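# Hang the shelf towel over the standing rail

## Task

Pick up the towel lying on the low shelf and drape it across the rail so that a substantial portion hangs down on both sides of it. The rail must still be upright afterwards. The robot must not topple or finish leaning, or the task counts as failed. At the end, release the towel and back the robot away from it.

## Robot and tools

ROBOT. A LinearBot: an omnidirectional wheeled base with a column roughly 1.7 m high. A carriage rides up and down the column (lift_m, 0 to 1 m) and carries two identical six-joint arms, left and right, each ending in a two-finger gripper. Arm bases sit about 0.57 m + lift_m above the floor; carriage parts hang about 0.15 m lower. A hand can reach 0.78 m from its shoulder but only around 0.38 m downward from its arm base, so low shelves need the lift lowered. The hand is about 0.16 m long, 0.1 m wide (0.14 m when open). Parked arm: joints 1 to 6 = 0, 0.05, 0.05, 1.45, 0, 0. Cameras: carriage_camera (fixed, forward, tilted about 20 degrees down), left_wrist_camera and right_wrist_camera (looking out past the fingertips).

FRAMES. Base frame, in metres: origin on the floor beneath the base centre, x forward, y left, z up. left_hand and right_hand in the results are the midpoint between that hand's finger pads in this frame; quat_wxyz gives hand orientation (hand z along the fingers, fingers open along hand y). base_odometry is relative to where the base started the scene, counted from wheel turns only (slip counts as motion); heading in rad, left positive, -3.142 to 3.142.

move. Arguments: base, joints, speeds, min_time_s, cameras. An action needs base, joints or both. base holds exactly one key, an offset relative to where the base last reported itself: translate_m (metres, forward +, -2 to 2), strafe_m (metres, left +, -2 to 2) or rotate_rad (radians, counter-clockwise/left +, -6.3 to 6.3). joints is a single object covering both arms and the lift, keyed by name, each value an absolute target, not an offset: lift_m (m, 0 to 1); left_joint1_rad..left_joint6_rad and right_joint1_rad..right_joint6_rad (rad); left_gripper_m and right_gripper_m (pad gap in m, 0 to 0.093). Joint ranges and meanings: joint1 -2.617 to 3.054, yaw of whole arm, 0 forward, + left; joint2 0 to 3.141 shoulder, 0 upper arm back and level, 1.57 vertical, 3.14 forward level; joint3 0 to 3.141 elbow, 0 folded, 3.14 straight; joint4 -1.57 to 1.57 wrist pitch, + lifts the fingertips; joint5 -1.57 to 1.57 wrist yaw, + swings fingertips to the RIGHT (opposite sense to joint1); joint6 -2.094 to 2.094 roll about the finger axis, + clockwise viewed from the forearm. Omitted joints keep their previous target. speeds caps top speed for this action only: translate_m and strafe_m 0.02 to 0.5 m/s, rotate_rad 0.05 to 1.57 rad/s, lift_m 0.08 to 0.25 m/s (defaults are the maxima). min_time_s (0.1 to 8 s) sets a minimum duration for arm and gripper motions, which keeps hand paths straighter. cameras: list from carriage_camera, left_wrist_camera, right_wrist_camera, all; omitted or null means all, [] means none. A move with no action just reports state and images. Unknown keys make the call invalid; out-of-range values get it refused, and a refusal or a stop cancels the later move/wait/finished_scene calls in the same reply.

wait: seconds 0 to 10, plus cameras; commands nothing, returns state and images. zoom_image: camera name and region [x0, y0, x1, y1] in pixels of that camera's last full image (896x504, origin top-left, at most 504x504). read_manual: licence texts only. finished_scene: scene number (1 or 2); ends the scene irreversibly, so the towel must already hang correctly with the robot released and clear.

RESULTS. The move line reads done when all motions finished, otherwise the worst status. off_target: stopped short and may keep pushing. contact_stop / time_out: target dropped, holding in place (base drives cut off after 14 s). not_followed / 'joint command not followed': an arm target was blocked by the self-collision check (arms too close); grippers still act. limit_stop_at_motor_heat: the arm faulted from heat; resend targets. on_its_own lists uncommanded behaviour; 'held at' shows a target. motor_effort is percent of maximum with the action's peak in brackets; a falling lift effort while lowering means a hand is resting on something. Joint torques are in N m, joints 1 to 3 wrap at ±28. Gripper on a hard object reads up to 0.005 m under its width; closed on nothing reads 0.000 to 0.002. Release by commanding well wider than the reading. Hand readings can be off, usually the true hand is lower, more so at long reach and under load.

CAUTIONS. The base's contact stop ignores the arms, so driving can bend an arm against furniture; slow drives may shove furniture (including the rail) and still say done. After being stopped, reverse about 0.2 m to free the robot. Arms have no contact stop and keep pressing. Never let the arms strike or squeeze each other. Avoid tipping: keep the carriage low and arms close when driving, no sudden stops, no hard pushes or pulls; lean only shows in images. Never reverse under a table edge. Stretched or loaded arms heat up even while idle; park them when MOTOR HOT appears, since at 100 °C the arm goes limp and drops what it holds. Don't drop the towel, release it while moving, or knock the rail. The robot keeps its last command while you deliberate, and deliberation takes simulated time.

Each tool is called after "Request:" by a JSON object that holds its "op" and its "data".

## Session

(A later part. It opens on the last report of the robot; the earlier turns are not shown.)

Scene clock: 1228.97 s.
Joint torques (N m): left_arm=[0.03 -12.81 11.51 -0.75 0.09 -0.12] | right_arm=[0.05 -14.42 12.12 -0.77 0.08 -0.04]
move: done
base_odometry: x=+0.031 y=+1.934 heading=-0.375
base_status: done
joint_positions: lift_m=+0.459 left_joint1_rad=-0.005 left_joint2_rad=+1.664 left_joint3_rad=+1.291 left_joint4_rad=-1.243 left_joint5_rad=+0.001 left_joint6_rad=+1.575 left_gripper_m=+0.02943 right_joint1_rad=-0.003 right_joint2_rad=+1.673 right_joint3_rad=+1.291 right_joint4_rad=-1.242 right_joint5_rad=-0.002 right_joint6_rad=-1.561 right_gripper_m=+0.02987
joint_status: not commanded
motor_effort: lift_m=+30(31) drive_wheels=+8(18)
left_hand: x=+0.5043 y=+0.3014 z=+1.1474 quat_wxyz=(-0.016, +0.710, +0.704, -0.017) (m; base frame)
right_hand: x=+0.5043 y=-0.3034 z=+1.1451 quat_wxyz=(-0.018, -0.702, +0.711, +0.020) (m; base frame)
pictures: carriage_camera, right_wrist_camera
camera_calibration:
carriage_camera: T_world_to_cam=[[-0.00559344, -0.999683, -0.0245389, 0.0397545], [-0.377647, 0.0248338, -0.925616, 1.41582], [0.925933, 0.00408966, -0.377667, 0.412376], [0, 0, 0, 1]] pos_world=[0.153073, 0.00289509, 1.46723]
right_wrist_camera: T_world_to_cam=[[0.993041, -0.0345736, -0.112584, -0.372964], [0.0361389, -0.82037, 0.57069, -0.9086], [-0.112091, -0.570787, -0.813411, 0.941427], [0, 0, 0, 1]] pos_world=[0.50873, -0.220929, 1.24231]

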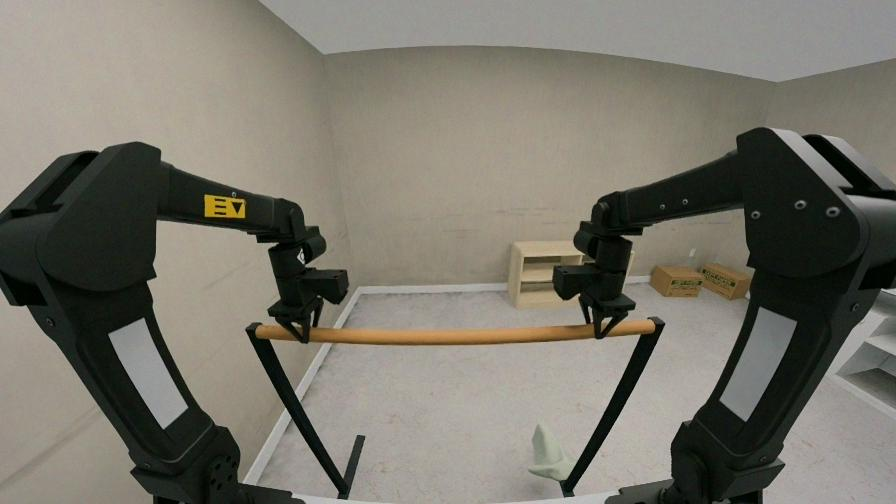

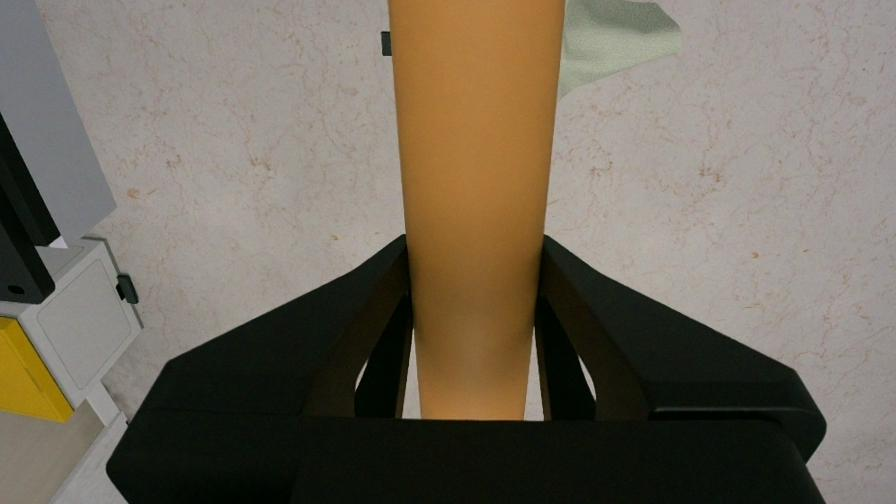

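Request:
{"op": "move", "data": {"base": {"translate_m": 1.0}, "speeds": {"translate_m": 0.12}, "cameras": ["carriage_camera"]}}

Request:
{"op": "move", "data": {"base": {"strafe_m": -0.8}, "speeds": {"strafe_m": 0.1}, "cameras": ["carriage_camera", "right_wrist_camera"]}}

Scene clock: 1259.23 s.
Joint torques (N m): left_arm=[0.14 -12.9 11.66 -0.85 0.11 -0.13] | right_arm=[0.12 -14.6 12.11 -0.95 0.02 -0.04]
move: done
MOTOR HOT: joint 2 (shoulder) of the right arm reports 75 °C; the controller stops that arm at 100 °C. To cool a motor, set the load down, stop pushing, or move to a pose that needs little force.
base_odometry: x=+0.961 y=+1.566 heading=-0.377
base_status: done
joint_positions: lift_m=+0.459 left_joint1_rad=-0.005 left_joint2_rad=+1.664 left_joint3_rad=+1.291 left_joint4_rad=-1.226 left_joint5_rad=+0.001 left_joint6_rad=+1.575 left_gripper_m=+0.02943 right_joint1_rad=-0.003 right_joint2_rad=+1.673 right_joint3_rad=+1.291 right_joint4_rad=-1.225 right_joint5_rad=-0.002 right_joint6_rad=-1.561 right_gripper_m=+0.02987
joint_status: not commanded
motor_effort: lift_m=+31(31) drive_wheels=-8(14)
left_hand: x=+0.5086 y=+0.3014 z=+1.1473 quat_wxyz=(-0.009, +0.710, +0.704, -0.010) (m; base frame)
right_hand: x=+0.5087 y=-0.3034 z=+1.1449 quat_wxyz=(-0.012, -0.702, +0.711, +0.014) (m; base frame)
pictures: carriage_camera
camera_calibration:
carriage_camera: T_world_to_cam=[[-0.00559344, -0.999683, -0.0245389, 0.0397545], [-0.377647, 0.0248338, -0.925616, 1.41582], [0.925933, 0.00408966, -0.377667, 0.412376], [0, 0, 0, 1]] pos_world=[0.153073, 0.00289509, 1.46723]

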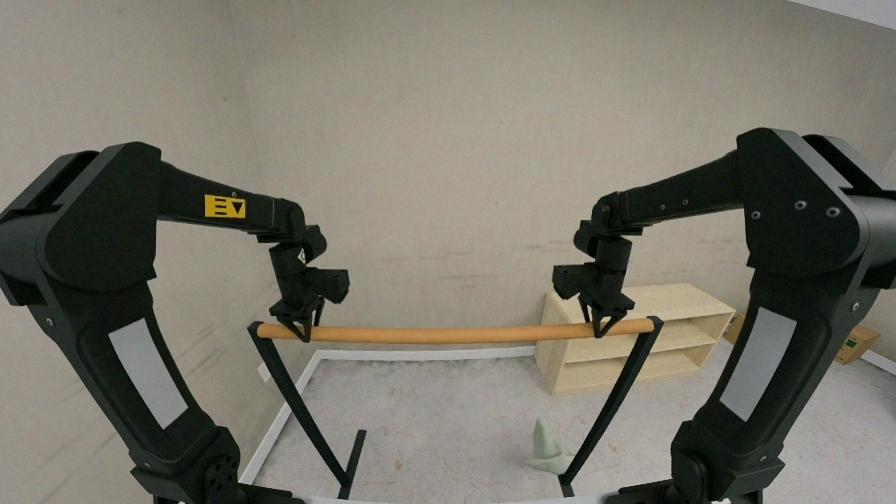

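Scene clock: 1268.10 s.
Joint torques (N m): left_arm=[-0.12 -12.96 11.51 -0.72 0.12 -0.12] | right_arm=[0.03 -14.67 12.08 -0.85 0.01 -0.04]
move: done
MOTOR HOT: still on. Joint 2 (shoulder) of the right arm reports 76 °C.
base_odometry: x=+0.667 y=+0.821 heading=-0.376
base_status: done
joint_positions: lift_m=+0.459 left_joint1_rad=-0.002 left_joint2_rad=+1.664 left_joint3_rad=+1.291 left_joint4_rad=-1.244 left_joint5_rad=+0.000 left_joint6_rad=+1.575 left_gripper_m=+0.02943 right_joint1_rad=-0.001 right_joint2_rad=+1.673 right_joint3_rad=+1.291 right_joint4_rad=-1.242 right_joint5_rad=-0.002 right_joint6_rad=-1.561 right_gripper_m=+0.02987
joint_status: not commanded
motor_effort: lift_m=+30(31) drive_wheels=-1(14)
left_hand: x=+0.5042 y=+0.3023 z=+1.1474 quat_wxyz=(-0.016, +0.709, +0.705, -0.016) (m; base frame)
right_hand: x=+0.5044 y=-0.3029 z=+1.1451 quat_wxyz=(-0.018, -0.703, +0.711, +0.019) (m; base frame)
pictures: carriage_camera, right_wrist_camera
camera_calibration:
carriage_camera: T_world_to_cam=[[-0.00559344, -0.999683, -0.0245389, 0.0397545], [-0.377647, 0.0248338, -0.925616, 1.41582], [0.925933, 0.00408966, -0.377667, 0.412376], [0, 0, 0, 1]] pos_world=[0.153073, 0.00289509, 1.46723]
right_wrist_camera: T_world_to_cam=[[0.993204, -0.0323457, -0.111802, -0.373436], [0.0376147, -0.819848, 0.571344, -0.909512], [-0.110141, -0.571666, -0.81306, 0.940082], [0, 0, 0, 1]] pos_world=[0.508651, -0.220328, 1.24224]

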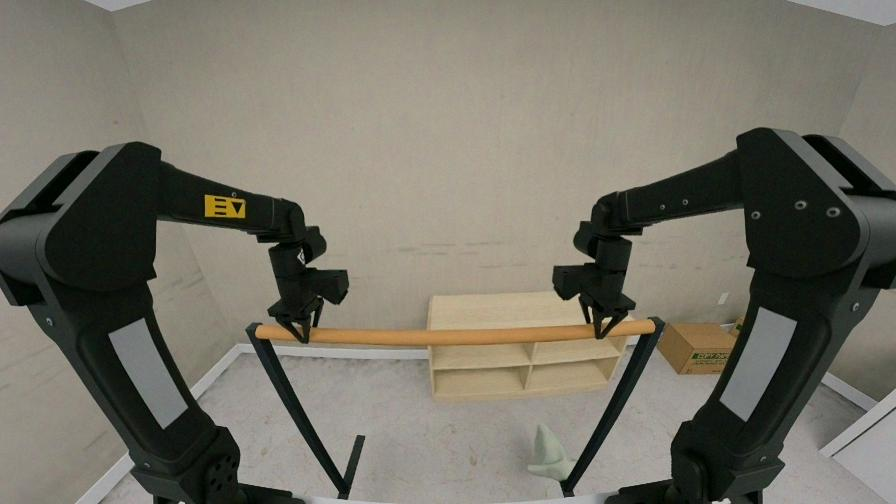

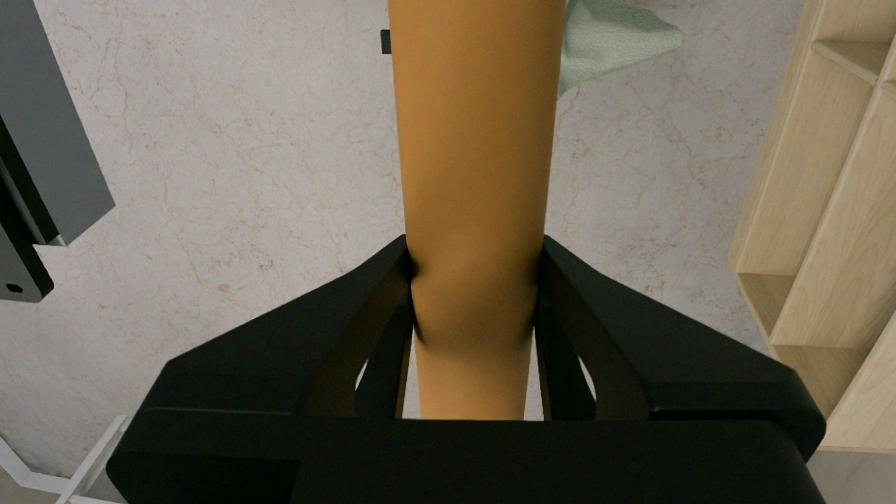

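Request:
{"op": "move", "data": {"joints": {"lift_m": 0.95}, "speeds": {"lift_m": 0.12}, "cameras": ["carriage_camera"]}}

Request:
{"op": "move", "data": {"base": {"translate_m": 0.4}, "speeds": {"translate_m": 0.08}, "cameras": ["carriage_camera", "right_wrist_camera"]}}

Request:
{"op": "zoom_image", "data": {"camera": "carriage_camera", "region": [460, 340, 660, 504]}}

Scene clock: 1280.13 s.
Joint torques (N m): left_arm=[-0.21 -13.11 11.6 -0.73 0.13 -0.11] | right_arm=[-0.09 -14.68 12.51 -0.85 0 -0.03]
move: done
MOTOR HOT: still on. Joint 2 (shoulder) of the right arm reports 78 °C.
base_odometry: x=+0.667 y=+0.821 heading=-0.376
base_status: not commanded
joint_positions: lift_m=+0.949 left_joint1_rad=-0.002 left_joint2_rad=+1.666 left_joint3_rad=+1.289 left_joint4_rad=-1.241 left_joint5_rad=+0.000 left_joint6_rad=+1.575 left_gripper_m=+0.02943 right_joint1_rad=-0.001 right_joint2_rad=+1.675 right_joint3_rad=+1.289 right_joint4_rad=-1.240 right_joint5_rad=-0.002 right_joint6_rad=-1.561 right_gripper_m=+0.02987
joint_status: all done
motor_effort: lift_m=+31(37) drive_wheels=-1(1)
left_hand: x=+0.5042 y=+0.3023 z=+1.6364 quat_wxyz=(-0.017, +0.709, +0.705, -0.017) (m; base frame)
right_hand: x=+0.5043 y=-0.3029 z=+1.6341 quat_wxyz=(-0.019, -0.703, +0.711, +0.020) (m; base frame)
pictures: carriage_camera
camera_calibration:
carriage_camera: T_world_to_cam=[[-0.00559344, -0.999683, -0.0245389, 0.051778], [-0.377647, 0.0248338, -0.925616, 1.86936], [0.925933, 0.00408966, -0.377667, 0.597425], [0, 0, 0, 1]] pos_world=[0.153073, 0.00289509, 1.95721]

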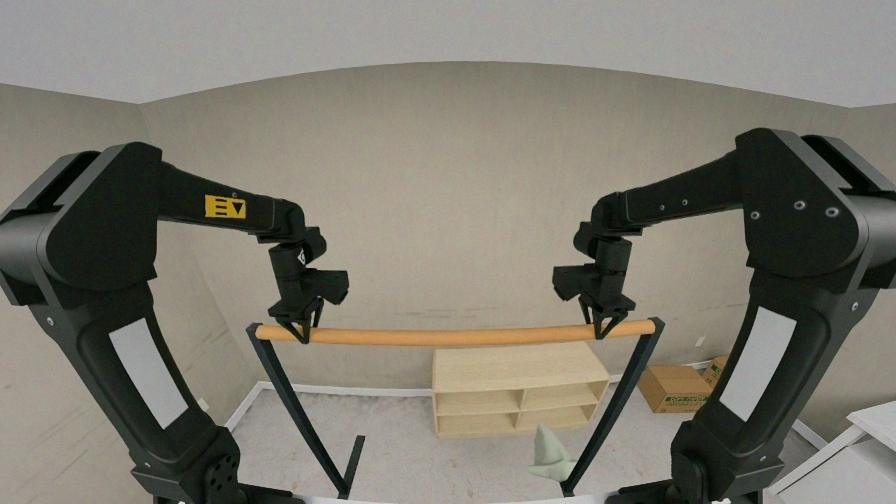

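Scene clock: 1285.73 s.
Joint torques (N m): left_arm=[-0.14 -13.09 11.64 -0.88 0.11 -0.12] | right_arm=[-0.12 -14.78 12.29 -0.92 -0.01 -0.03]
move: done
MOTOR HOT: still on. Joint 2 (shoulder) of the right arm reports 79 °C.
base_odometry: x=+1.039 y=+0.674 heading=-0.378
base_status: done
joint_positions: lift_m=+0.949 left_joint1_rad=-0.002 left_joint2_rad=+1.666 left_joint3_rad=+1.289 left_joint4_rad=-1.229 left_joint5_rad=+0.000 left_joint6_rad=+1.575 left_gripper_m=+0.02943 right_joint1_rad=-0.001 right_joint2_rad=+1.675 right_joint3_rad=+1.289 right_joint4_rad=-1.228 right_joint5_rad=-0.002 right_joint6_rad=-1.561 right_gripper_m=+0.02987
joint_status: not commanded
motor_effort: lift_m=+30(31) drive_wheels=+7(11)
left_hand: x=+0.5072 y=+0.3023 z=+1.6363 quat_wxyz=(-0.012, +0.709, +0.705, -0.013) (m; base frame)
right_hand: x=+0.5073 y=-0.3029 z=+1.6339 quat_wxyz=(-0.015, -0.703, +0.711, +0.016) (m; base frame)
pictures: carriage_camera, right_wrist_camera
camera_calibration:
carriage_camera: T_world_to_cam=[[-0.00559344, -0.999683, -0.0245389, 0.051778], [-0.377647, 0.0248338, -0.925616, 1.86936], [0.925933, 0.00408966, -0.377667, 0.597425], [0, 0, 0, 1]] pos_world=[0.153073, 0.00289509, 1.95721]
right_wrist_camera: T_world_to_cam=[[0.994303, -0.0323467, -0.101566, -0.338936], [0.031728, -0.819843, 0.571709, -1.18654], [-0.101761, -0.571675, -0.814145, 1.33539], [0, 0, 0, 1]] pos_world=[0.510543, -0.22033, 1.73113]

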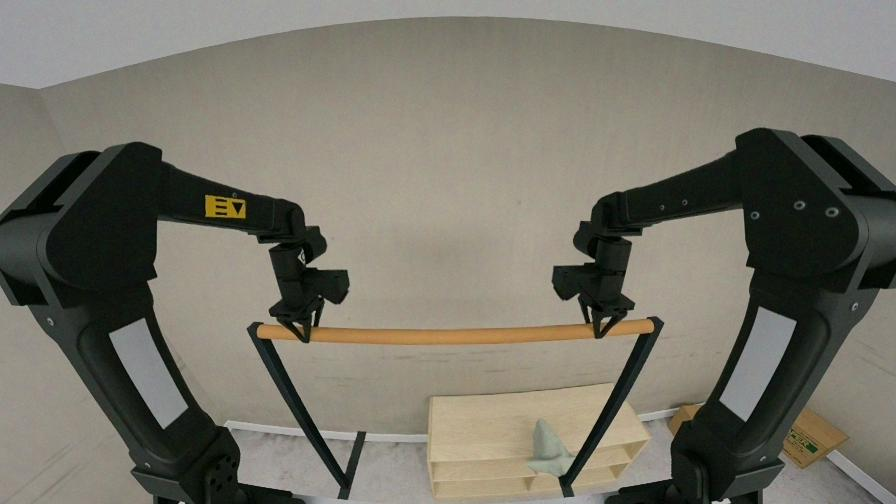

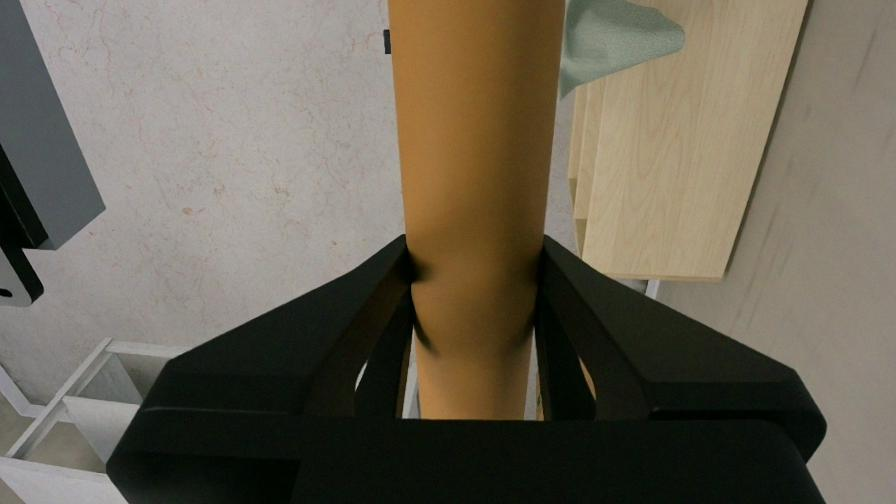

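Scaled by 2.520 from the camera's 896x504 image, which has a finer 1280x720 frame.

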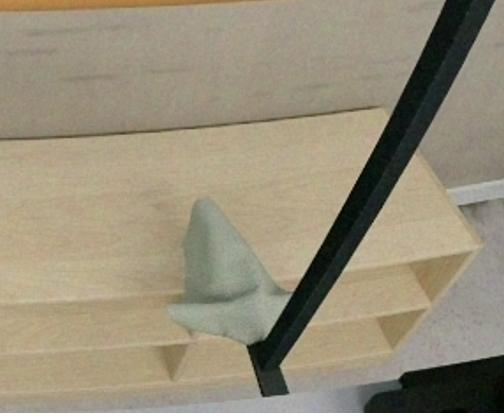

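Request:
{"op": "move", "data": {"base": {"translate_m": 0.25}, "speeds": {"translate_m": 0.06}, "cameras": ["carriage_camera", "right_wrist_camera"]}}

Request:
{"op": "zoom_image", "data": {"camera": "carriage_camera", "region": [460, 340, 660, 504]}}

Scene clock: 1293.00 s.
Joint torques (N m): left_arm=[-0.17 -13.15 11.73 -0.86 0.11 -0.13] | right_arm=[-0.13 -14.98 12.19 -0.91 0.01 -0.03]
move: done
MOTOR HOT: still on. Joint 2 (shoulder) of the right arm reports 81 °C.
base_odometry: x=+1.271 y=+0.581 heading=-0.379
base_status: done
joint_positions: lift_m=+0.949 left_joint1_rad=-0.002 left_joint2_rad=+1.666 left_joint3_rad=+1.289 left_joint4_rad=-1.231 left_joint5_rad=+0.000 left_joint6_rad=+1.575 left_gripper_m=+0.02943 right_joint1_rad=-0.001 right_joint2_rad=+1.675 right_joint3_rad=+1.289 right_joint4_rad=-1.230 right_joint5_rad=-0.002 right_joint6_rad=-1.561 right_gripper_m=+0.02987
joint_status: not commanded
motor_effort: lift_m=+30(31) drive_wheels=-6(14)
left_hand: x=+0.5066 y=+0.3023 z=+1.6363 quat_wxyz=(-0.013, +0.709, +0.705, -0.013) (m; base frame)
right_hand: x=+0.5069 y=-0.3029 z=+1.6339 quat_wxyz=(-0.015, -0.703, +0.711, +0.016) (m; base frame)
pictures: carriage_camera, right_wrist_camera
camera_calibration:
carriage_camera: T_world_to_cam=[[-0.00559344, -0.999683, -0.0245389, 0.051778], [-0.377647, 0.0248338, -0.925616, 1.86936], [0.925933, 0.00408966, -0.377667, 0.597425], [0, 0, 0, 1]] pos_world=[0.153073, 0.00289509, 1.95721]
right_wrist_camera: T_world_to_cam=[[0.994107, -0.0323466, -0.103463, -0.335271], [0.0328184, -0.819844, 0.571646, -1.18698], [-0.103314, -0.571673, -0.813951, 1.33583], [0, 0, 0, 1]] pos_world=[0.51026, -0.220329, 1.73114]

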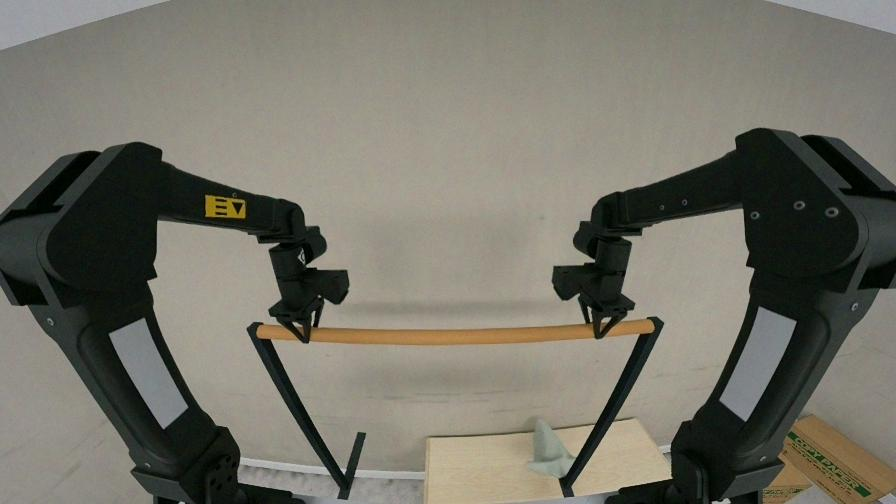

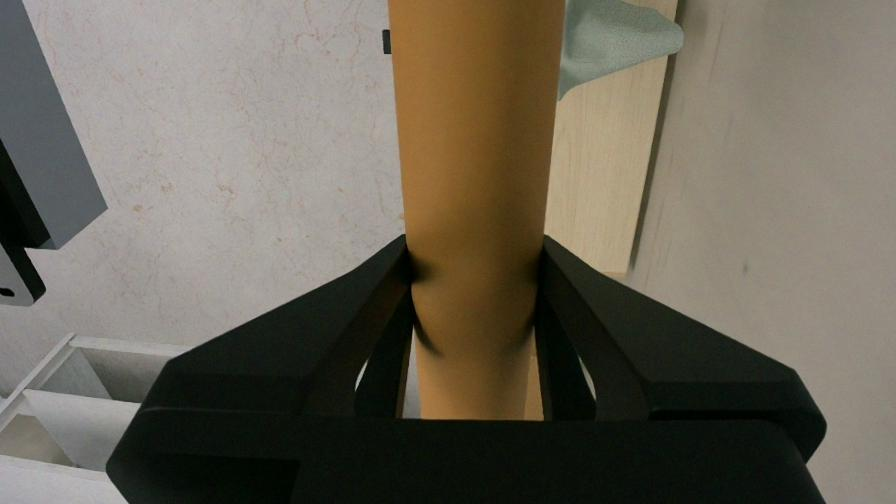

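Scaled by 2.520 from the camera's 896x504 image, which has a finer 1280x720 frame.

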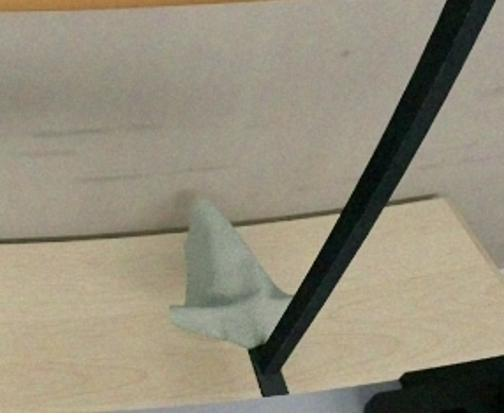

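Request:
{"op": "move", "data": {"joints": {"lift_m": 0.79}, "speeds": {"lift_m": 0.1}, "cameras": ["carriage_camera", "right_wrist_camera"]}}

Request:
{"op": "zoom_image", "data": {"camera": "carriage_camera", "region": [460, 340, 660, 504]}}

Scene clock: 1300.00 s.
Joint torques (N m): left_arm=[-0.27 -13.12 11.67 -0.77 0.11 -0.13] | right_arm=[-0.12 -14.72 12.26 -0.84 0 -0.03]
move: done
MOTOR HOT: still on. Joint 2 (shoulder) of the right arm reports 82 °C.
base_odometry: x=+1.271 y=+0.581 heading=-0.379
base_status: not commanded
joint_positions: lift_m=+0.789 left_joint1_rad=-0.002 left_joint2_rad=+1.668 left_joint3_rad=+1.288 left_joint4_rad=-1.240 left_joint5_rad=+0.000 left_joint6_rad=+1.575 left_gripper_m=+0.02943 right_joint1_rad=-0.001 right_joint2_rad=+1.676 right_joint3_rad=+1.288 right_joint4_rad=-1.239 right_joint5_rad=-0.002 right_joint6_rad=-1.561 right_gripper_m=+0.02987
joint_status: all done
motor_effort: lift_m=+28(29) drive_wheels=+7(7)
left_hand: x=+0.5041 y=+0.3023 z=+1.4761 quat_wxyz=(-0.017, +0.709, +0.705, -0.018) (m; base frame)
right_hand: x=+0.5042 y=-0.3029 z=+1.4738 quat_wxyz=(-0.019, -0.703, +0.711, +0.021) (m; base frame)
pictures: carriage_camera, right_wrist_camera
camera_calibration:
carriage_camera: T_world_to_cam=[[-0.00559344, -0.999683, -0.0245389, 0.0478593], [-0.377647, 0.0248338, -0.925616, 1.72154], [0.925933, 0.00408966, -0.377667, 0.537113], [0, 0, 0, 1]] pos_world=[0.153073, 0.00289509, 1.79751]
right_wrist_camera: T_world_to_cam=[[0.992814, -0.0323453, -0.115212, -0.3312], [0.0395761, -0.81985, 0.571209, -1.09811], [-0.112932, -0.571664, -0.812679, 1.20817], [0, 0, 0, 1]] pos_world=[0.508721, -0.220328, 1.57095]

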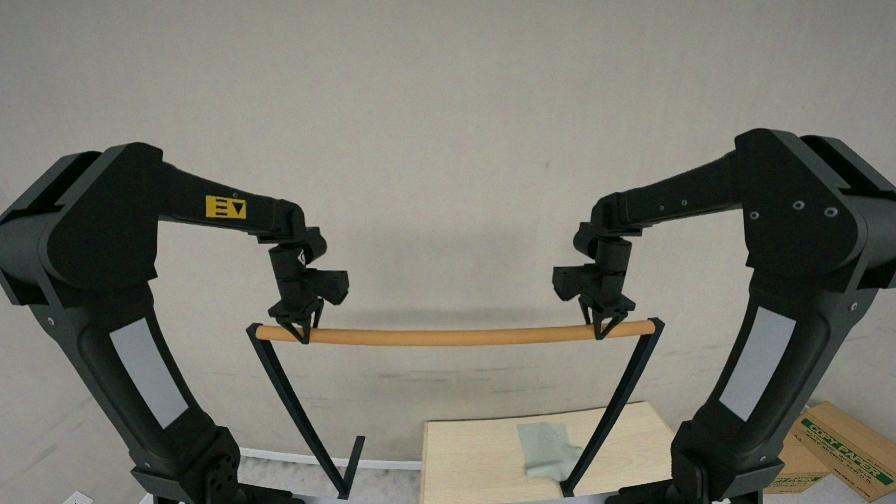

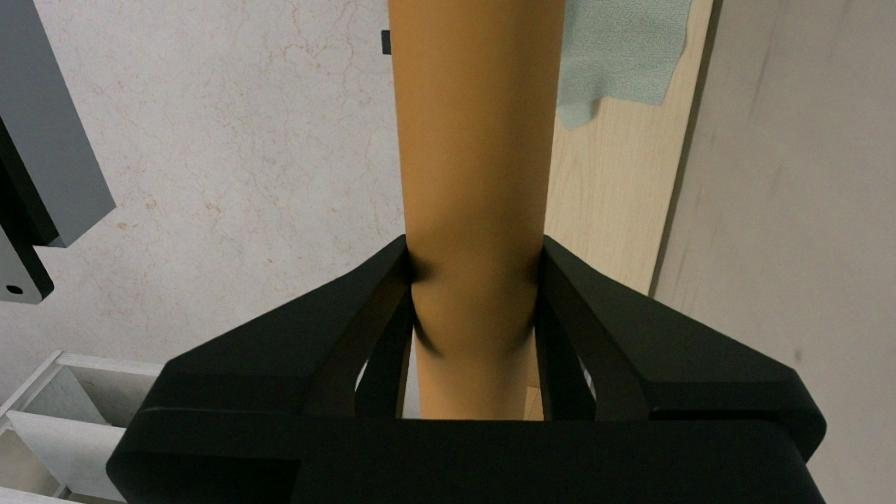

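Scaled by 2.520 from the camera's 896x504 image, which has a finer 1280x720 frame.

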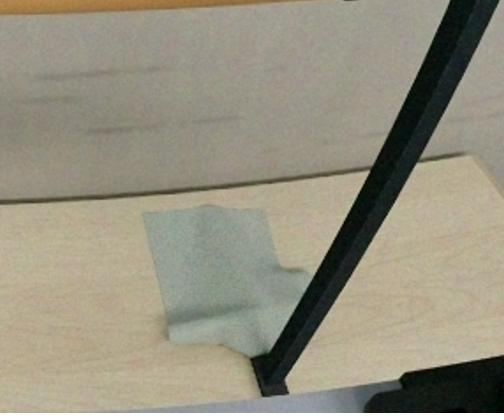

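Request:
{"op": "move", "data": {"joints": {"lift_m": 0.777}, "speeds": {"lift_m": 0.08}, "cameras": []}}

Request:
{"op": "move", "data": {"base": {"translate_m": -0.12}, "speeds": {"translate_m": 0.08}, "cameras": ["carriage_camera", "right_wrist_camera"]}}

Request:
{"op": "zoom_image", "data": {"camera": "carriage_camera", "region": [460, 340, 660, 504]}}

Scene clock: 1304.40 s.
Joint torques (N m): left_arm=[-0.2 -13.14 11.69 -0.8 0.15 -0.12] | right_arm=[-0.21 -14.84 12.4 -0.81 0 0.05]
move: done
MOTOR HOT: still on. Joint 2 (shoulder) of the right arm reports 81 °C.
base_odometry: x=+1.271 y=+0.581 heading=-0.379
base_status: not commanded
joint_positions: lift_m=+0.777 left_joint1_rad=-0.001 left_joint2_rad=+1.668 left_joint3_rad=+1.288 left_joint4_rad=-1.239 left_joint5_rad=-0.004 left_joint6_rad=+1.576 left_gripper_m=+0.02943 right_joint1_rad=-0.001 right_joint2_rad=+1.676 right_joint3_rad=+1.288 right_joint4_rad=-1.244 right_joint5_rad=-0.006 right_joint6_rad=-1.561 right_gripper_m=+0.02987
joint_status: all done
motor_effort: lift_m=+25(27) drive_wheels=+7(7)
left_hand: x=+0.5043 y=+0.3032 z=+1.4634 quat_wxyz=(-0.018, +0.709, +0.705, -0.016) (m; base frame)
right_hand: x=+0.5029 y=-0.3020 z=+1.4612 quat_wxyz=(-0.020, -0.703, +0.710, +0.024) (m; base frame)
pictures: none
No camera images: "cameras" was empty.

Scene clock: 1306.50 s.
Joint torques (N m): left_arm=[-0.28 -13.2 11.75 -0.79 0.17 -0.11] | right_arm=[-0.2 -14.9 12.22 -0.82 0.02 -0.03]
move: done
MOTOR HOT: still on. Joint 2 (shoulder) of the right arm reports 81 °C.
base_odometry: x=+1.160 y=+0.625 heading=-0.379
base_status: done
joint_positions: lift_m=+0.777 left_joint1_rad=-0.001 left_joint2_rad=+1.668 left_joint3_rad=+1.288 left_joint4_rad=-1.238 left_joint5_rad=-0.005 left_joint6_rad=+1.576 left_gripper_m=+0.02943 right_joint1_rad=-0.001 right_joint2_rad=+1.676 right_joint3_rad=+1.288 right_joint4_rad=-1.239 right_joint5_rad=-0.006 right_joint6_rad=-1.561 right_gripper_m=+0.02986
joint_status: not commanded
motor_effort: lift_m=+25(26) drive_wheels=-8(12)
left_hand: x=+0.5047 y=+0.3033 z=+1.4634 quat_wxyz=(-0.018, +0.709, +0.705, -0.015) (m; base frame)
right_hand: x=+0.5041 y=-0.3021 z=+1.4611 quat_wxyz=(-0.018, -0.703, +0.710, +0.022) (m; base frame)
pictures: carriage_camera, right_wrist_camera
camera_calibration:
carriage_camera: T_world_to_cam=[[-0.00559344, -0.999683, -0.0245389, 0.0475487], [-0.377647, 0.0248338, -0.925616, 1.70983], [0.925933, 0.00408966, -0.377667, 0.532333], [0, 0, 0, 1]] pos_world=[0.153073, 0.00289509, 1.78485]
right_wrist_camera: T_world_to_cam=[[0.992776, -0.0317415, -0.11571, -0.331611], [0.0399273, -0.822013, 0.568067, -1.08649], [-0.113146, -0.568583, -0.814808, 1.20247], [0, 0, 0, 1]] pos_world=[0.508651, -0.219934, 1.55861]

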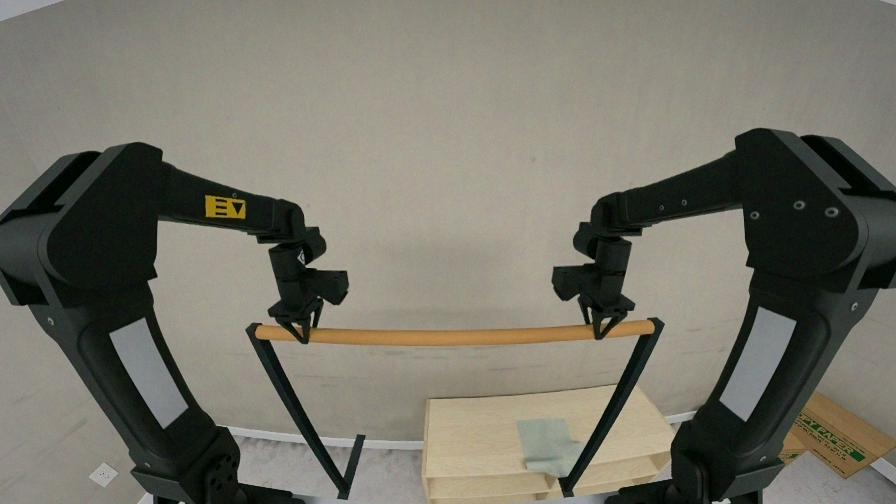

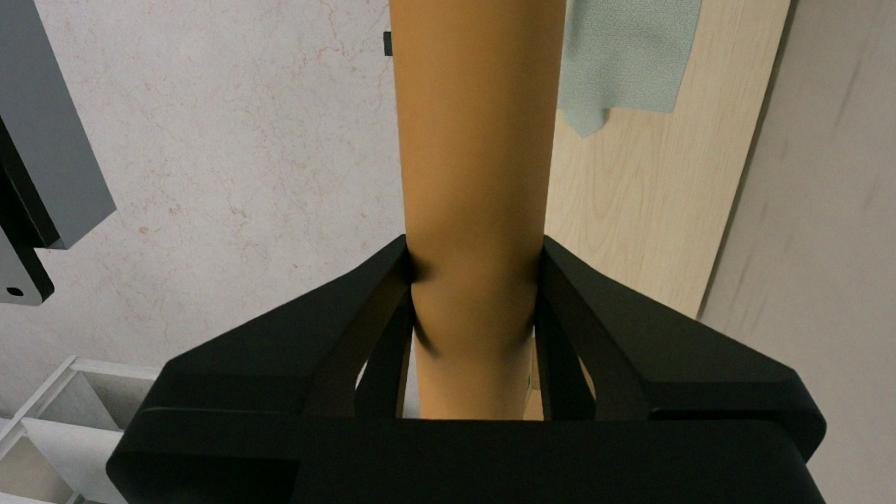

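Scaled by 2.520 from the camera's 896x504 image, which has a finer 1280x720 frame.

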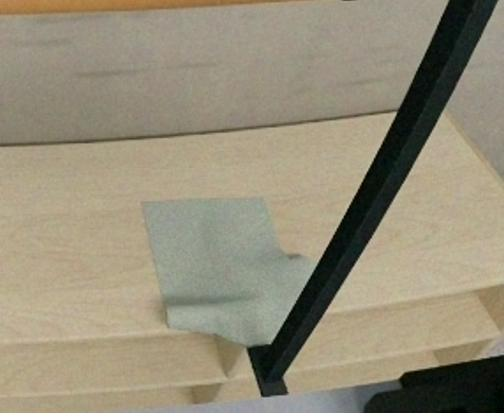

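Request:
{"op": "move", "data": {"joints": {"lift_m": 0.789}, "speeds": {"lift_m": 0.08}, "cameras": []}}

Request:
{"op": "move", "data": {"base": {"translate_m": 0.1}, "speeds": {"translate_m": 0.08}, "cameras": ["carriage_camera", "right_wrist_camera"]}}

Request:
{"op": "zoom_image", "data": {"camera": "carriage_camera", "region": [460, 340, 660, 504]}}

Scene clock: 1322.33 s.
Joint torques (N m): left_arm=[-0.2 -13.22 11.75 -0.77 0.14 -0.14] | right_arm=[-0.24 -14.79 12.41 -0.9 0.05 -0.04]
move: done
MOTOR HOT: still on. Joint 2 (shoulder) of the right arm reports 80 °C.
base_odometry: x=+1.160 y=+0.625 heading=-0.379
base_status: not commanded
joint_positions: lift_m=+0.788 left_joint1_rad=-0.001 left_joint2_rad=+1.668 left_joint3_rad=+1.287 left_joint4_rad=-1.239 left_joint5_rad=-0.005 left_joint6_rad=+1.576 left_gripper_m=+0.02943 right_joint1_rad=-0.001 right_joint2_rad=+1.677 right_joint3_rad=+1.287 right_joint4_rad=-1.238 right_joint5_rad=-0.006 right_joint6_rad=-1.561 right_gripper_m=+0.02986
joint_status: all done
motor_effort: lift_m=+30(37) drive_wheels=-8(9)
left_hand: x=+0.5041 y=+0.3033 z=+1.4744 quat_wxyz=(-0.019, +0.709, +0.704, -0.016) (m; base frame)
right_hand: x=+0.5042 y=-0.3021 z=+1.4720 quat_wxyz=(-0.018, -0.703, +0.710, +0.022) (m; base frame)
pictures: none
No camera images: "cameras" was empty.

Scene clock: 1324.33 s.
Joint torques (N m): left_arm=[-0.24 -13.24 11.84 -0.79 0.16 -0.13] | right_arm=[-0.2 -14.9 12.55 -0.88 0.04 -0.04]
move: done
MOTOR HOT: still on. Joint 2 (shoulder) of the right arm reports 79 °C.
base_odometry: x=+1.253 y=+0.588 heading=-0.380
base_status: done
joint_positions: lift_m=+0.788 left_joint1_rad=-0.001 left_joint2_rad=+1.668 left_joint3_rad=+1.287 left_joint4_rad=-1.229 left_joint5_rad=-0.005 left_joint6_rad=+1.576 left_gripper_m=+0.02943 right_joint1_rad=-0.001 right_joint2_rad=+1.677 right_joint3_rad=+1.287 right_joint4_rad=-1.228 right_joint5_rad=-0.006 right_joint6_rad=-1.561 right_gripper_m=+0.02986
joint_status: not commanded
motor_effort: lift_m=+30(30) drive_wheels=-6(13)
left_hand: x=+0.5066 y=+0.3033 z=+1.4743 quat_wxyz=(-0.016, +0.709, +0.705, -0.012) (m; base frame)
right_hand: x=+0.5068 y=-0.3021 z=+1.4719 quat_wxyz=(-0.015, -0.703, +0.710, +0.018) (m; base frame)
pictures: carriage_camera, right_wrist_camera
camera_calibration:
carriage_camera: T_world_to_cam=[[-0.00559344, -0.999683, -0.0245389, 0.0478287], [-0.377647, 0.0248338, -0.925616, 1.72039], [0.925933, 0.00408966, -0.377667, 0.536643], [0, 0, 0, 1]] pos_world=[0.153073, 0.00289509, 1.79627]
right_wrist_camera: T_world_to_cam=[[0.993875, -0.0317421, -0.105857, -0.348069], [0.0342911, -0.82201, 0.56844, -1.09041], [-0.105059, -0.568588, -0.815886, 1.20904], [0, 0, 0, 1]] pos_world=[0.510348, -0.219935, 1.56943]

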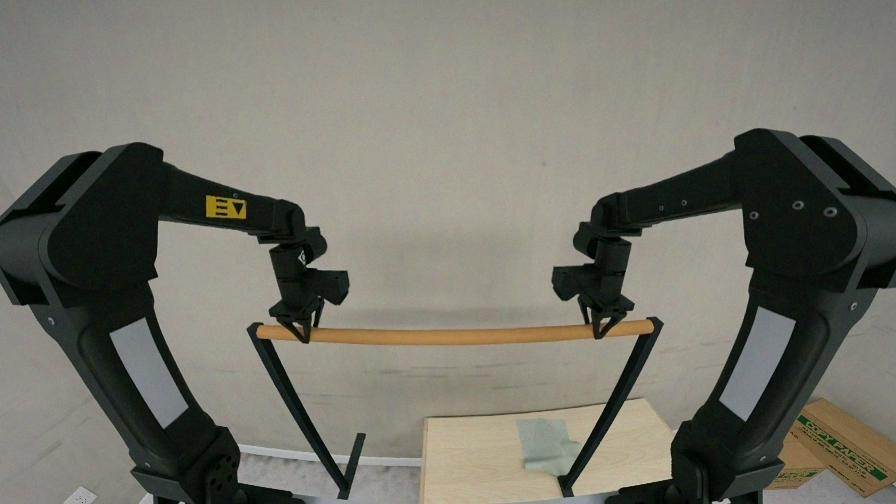

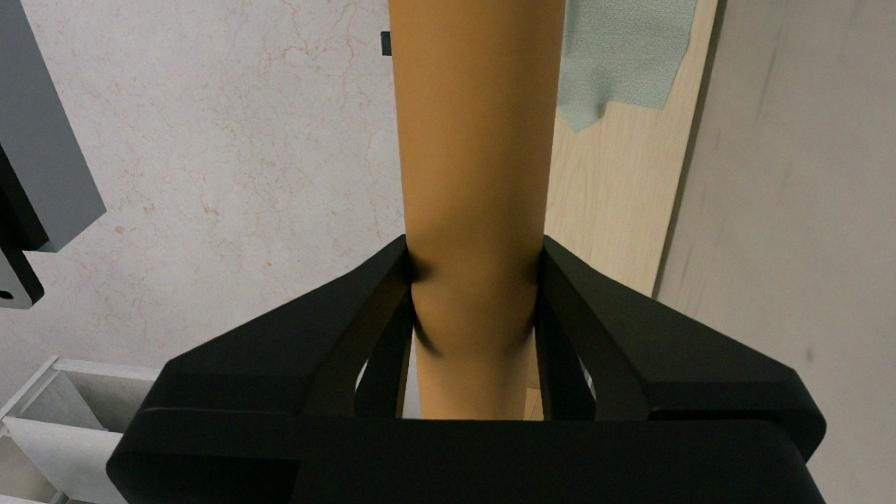

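Scaled by 2.520 from the camera's 896x504 image, which has a finer 1280x720 frame.

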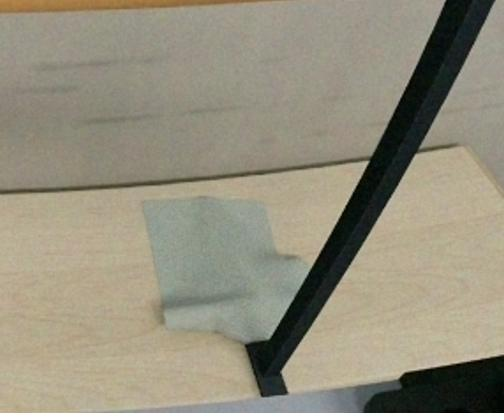

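Request:
{"op": "move", "data": {"joints": {"lift_m": 0.93}, "speeds": {"lift_m": 0.1}, "cameras": ["carriage_camera"]}}

Request:
{"op": "zoom_image", "data": {"camera": "carriage_camera", "region": [460, 340, 660, 504]}}

Scene clock: 1353.63 s.
Joint torques (N m): left_arm=[-0.21 -13.39 11.97 -0.81 0.17 -0.13] | right_arm=[-0.18 -14.83 12.33 -0.89 0.04 -0.02]
move: done
MOTOR HOT: still on. Joint 2 (shoulder) of the right arm reports 76 °C.
base_odometry: x=+1.253 y=+0.588 heading=-0.379
base_status: not commanded
joint_positions: lift_m=+0.929 left_joint1_rad=-0.001 left_joint2_rad=+1.669 left_joint3_rad=+1.286 left_joint4_rad=-1.238 left_joint5_rad=-0.005 left_joint6_rad=+1.576 left_gripper_m=+0.02943 right_joint1_rad=-0.001 right_joint2_rad=+1.678 right_joint3_rad=+1.286 right_joint4_rad=-1.236 right_joint5_rad=-0.006 right_joint6_rad=-1.561 right_gripper_m=+0.02986
joint_status: all done
motor_effort: lift_m=+31(37) drive_wheels=-6(8)
left_hand: x=+0.5040 y=+0.3033 z=+1.6150 quat_wxyz=(-0.019, +0.709, +0.704, -0.016) (m; base frame)
right_hand: x=+0.5043 y=-0.3021 z=+1.6126 quat_wxyz=(-0.018, -0.703, +0.710, +0.022) (m; base frame)
pictures: carriage_camera
camera_calibration:
carriage_camera: T_world_to_cam=[[-0.00559344, -0.999683, -0.0245389, 0.0512872], [-0.377647, 0.0248338, -0.925616, 1.85085], [0.925933, 0.00408966, -0.377667, 0.589871], [0, 0, 0, 1]] pos_world=[0.153073, 0.00289509, 1.93721]

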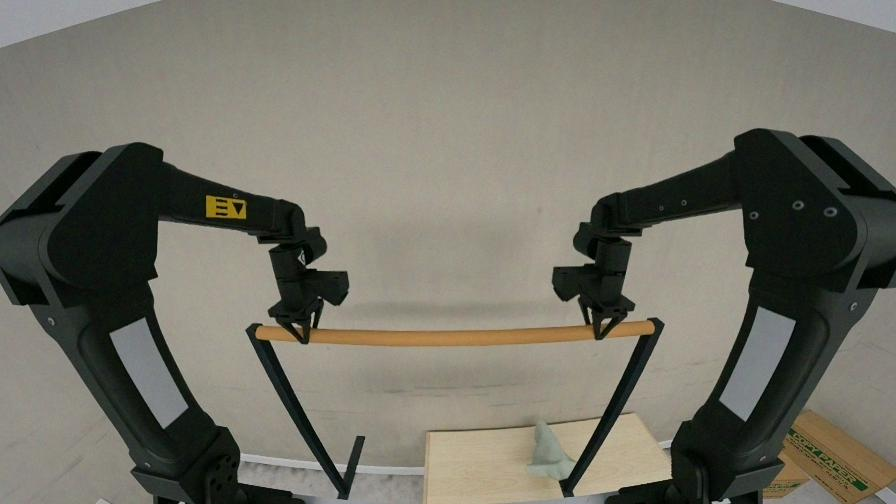

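Scaled by 2.520 from the camera's 896x504 image, which has a finer 1280x720 frame.

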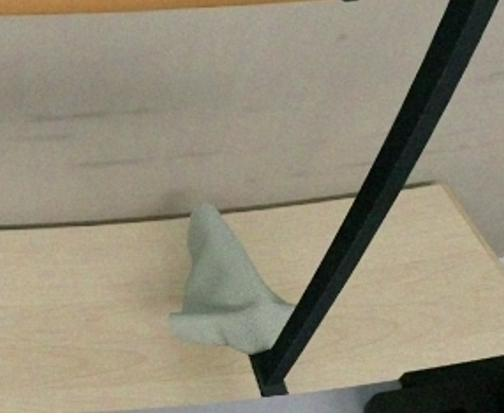

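Request:
{"op": "move", "data": {"base": {"strafe_m": -0.43}, "speeds": {"strafe_m": 0.08}, "cameras": ["carriage_camera"]}}

Request:
{"op": "zoom_image", "data": {"camera": "carriage_camera", "region": [220, 380, 640, 504]}}

Scene clock: 1362.43 s.
Joint torques (N m): left_arm=[-0.18 -13.37 11.85 -0.82 0.1 -0.16] | right_arm=[-0.2 -15.08 12.62 -0.89 0.03 -0.04]
move: done
MOTOR HOT: still on. Joint 2 (shoulder) of the right arm reports 76 °C.
base_odometry: x=+1.094 y=+0.188 heading=-0.379
base_status: done
joint_positions: lift_m=+0.929 left_joint1_rad=-0.003 left_joint2_rad=+1.669 left_joint3_rad=+1.286 left_joint4_rad=-1.238 left_joint5_rad=+0.001 left_joint6_rad=+1.576 left_gripper_m=+0.02943 right_joint1_rad=-0.002 right_joint2_rad=+1.678 right_joint3_rad=+1.286 right_joint4_rad=-1.236 right_joint5_rad=-0.002 right_joint6_rad=-1.561 right_gripper_m=+0.02986
joint_status: not commanded
motor_effort: lift_m=+31(31) drive_wheels=-2(13)
left_hand: x=+0.5040 y=+0.3019 z=+1.6150 quat_wxyz=(-0.017, +0.710, +0.704, -0.018) (m; base frame)
right_hand: x=+0.5044 y=-0.3030 z=+1.6126 quat_wxyz=(-0.019, -0.703, +0.711, +0.021) (m; base frame)
pictures: carriage_camera
camera_calibration:
carriage_camera: T_world_to_cam=[[-0.00559344, -0.999683, -0.0245389, 0.0512872], [-0.377647, 0.0248338, -0.925616, 1.85085], [0.925933, 0.00408966, -0.377667, 0.589871], [0, 0, 0, 1]] pos_world=[0.153073, 0.00289509, 1.93721]

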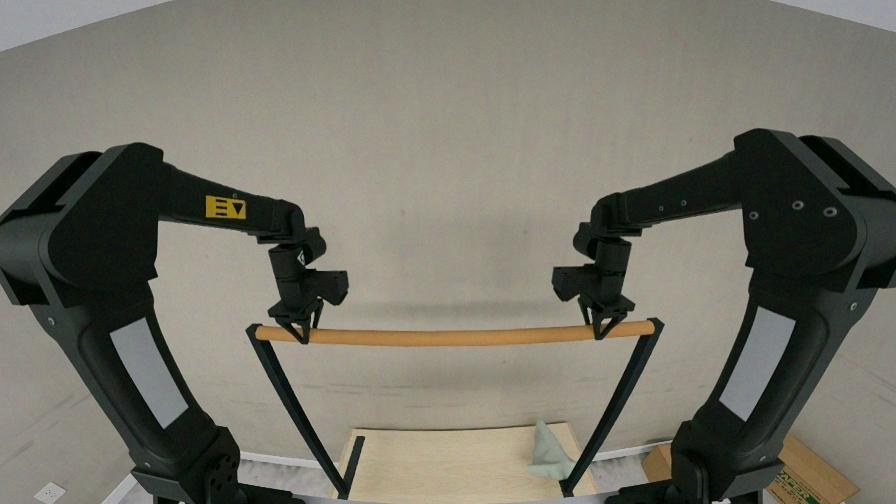

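Scaled by 1.200 from the camera's 896x504 image, which has a finer 1280x720 frame.

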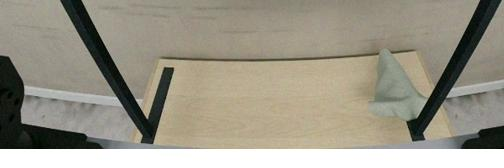

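Request:
{"op": "move", "data": {"base": {"translate_m": 0.105}, "speeds": {"translate_m": 0.05}, "cameras": []}}

Request:
{"op": "move", "data": {"joints": {"lift_m": 0.795}, "speeds": {"lift_m": 0.1}, "cameras": ["carriage_camera", "right_wrist_camera"]}}

Request:
{"op": "zoom_image", "data": {"camera": "carriage_camera", "region": [220, 380, 640, 504]}}

Scene clock: 1372.83 s.
Joint torques (N m): left_arm=[-0.14 -13.34 11.93 -0.85 0.11 -0.14] | right_arm=[-0.1 -15.01 12.6 -0.95 0.01 -0.04]
move: done
MOTOR HOT: still on. Joint 2 (shoulder) of the right arm reports 76 °C.
base_odometry: x=+1.191 y=+0.149 heading=-0.380
base_status: done
joint_positions: lift_m=+0.929 left_joint1_rad=-0.003 left_joint2_rad=+1.669 left_joint3_rad=+1.286 left_joint4_rad=-1.229 left_joint5_rad=+0.001 left_joint6_rad=+1.576 left_gripper_m=+0.02943 right_joint1_rad=-0.002 right_joint2_rad=+1.678 right_joint3_rad=+1.286 right_joint4_rad=-1.228 right_joint5_rad=-0.002 right_joint6_rad=-1.561 right_gripper_m=+0.02986
joint_status: not commanded
motor_effort: lift_m=+31(31) drive_wheels=-6(10)
left_hand: x=+0.5062 y=+0.3019 z=+1.6149 quat_wxyz=(-0.014, +0.710, +0.704, -0.015) (m; base frame)
right_hand: x=+0.5063 y=-0.3030 z=+1.6125 quat_wxyz=(-0.016, -0.703, +0.711, +0.018) (m; base frame)
pictures: none
No camera images: "cameras" was empty.

Scene clock: 1374.57 s.
Joint torques (N m): left_arm=[-0.18 -13.33 11.88 -0.8 0.1 -0.11] | right_arm=[-0.12 -15.19 12.74 -0.86 0.01 -0.04]
move: done
MOTOR HOT: still on. Joint 2 (shoulder) of the right arm reports 76 °C.
base_odometry: x=+1.191 y=+0.149 heading=-0.380
base_status: not commanded
joint_positions: lift_m=+0.794 left_joint1_rad=-0.003 left_joint2_rad=+1.669 left_joint3_rad=+1.286 left_joint4_rad=-1.238 left_joint5_rad=+0.001 left_joint6_rad=+1.576 left_gripper_m=+0.02943 right_joint1_rad=-0.002 right_joint2_rad=+1.678 right_joint3_rad=+1.286 right_joint4_rad=-1.237 right_joint5_rad=-0.002 right_joint6_rad=-1.561 right_gripper_m=+0.02986
joint_status: all done
motor_effort: lift_m=+28(28) drive_wheels=+7(7)
left_hand: x=+0.5040 y=+0.3019 z=+1.4803 quat_wxyz=(-0.017, +0.710, +0.704, -0.018) (m; base frame)
right_hand: x=+0.5042 y=-0.3030 z=+1.4780 quat_wxyz=(-0.020, -0.703, +0.711, +0.021) (m; base frame)
pictures: carriage_camera, right_wrist_camera
camera_calibration:
carriage_camera: T_world_to_cam=[[-0.00559344, -0.999683, -0.0245389, 0.0479833], [-0.377647, 0.0248338, -0.925616, 1.72622], [0.925933, 0.00408966, -0.377667, 0.539022], [0, 0, 0, 1]] pos_world=[0.153073, 0.00289509, 1.80256]
right_wrist_camera: T_world_to_cam=[[0.992655, -0.0330576, -0.116372, -0.329134], [0.0395674, -0.820318, 0.570538, -1.0997], [-0.114322, -0.570952, -0.812985, 1.21288], [0, 0, 0, 1]] pos_world=[0.508889, -0.220491, 1.57517]

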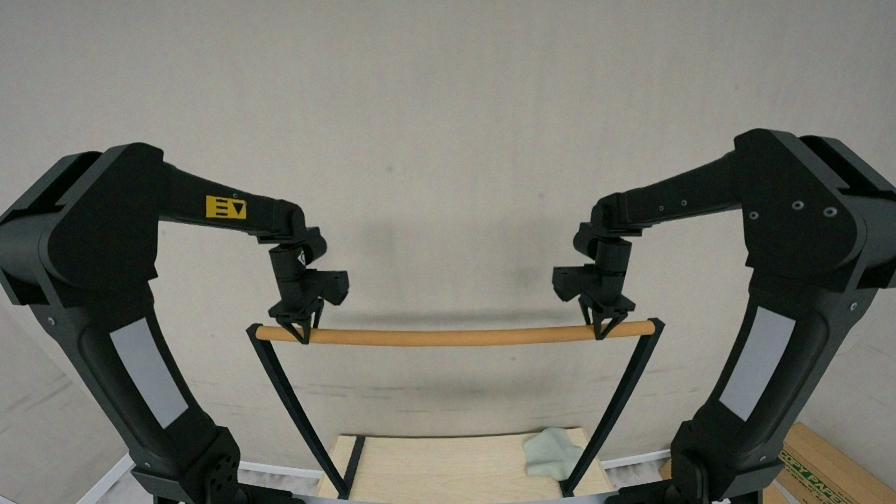

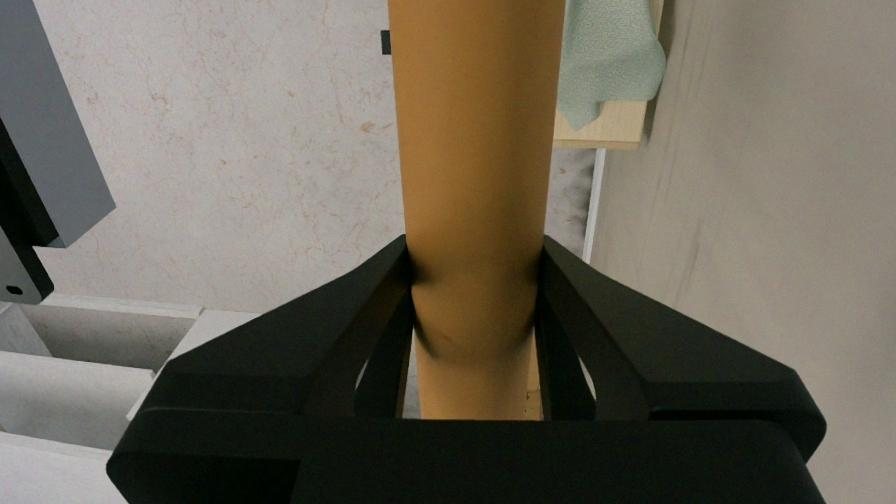

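Scaled by 1.200 from the camera's 896x504 image, which has a finer 1280x720 frame.

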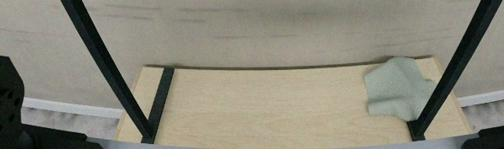

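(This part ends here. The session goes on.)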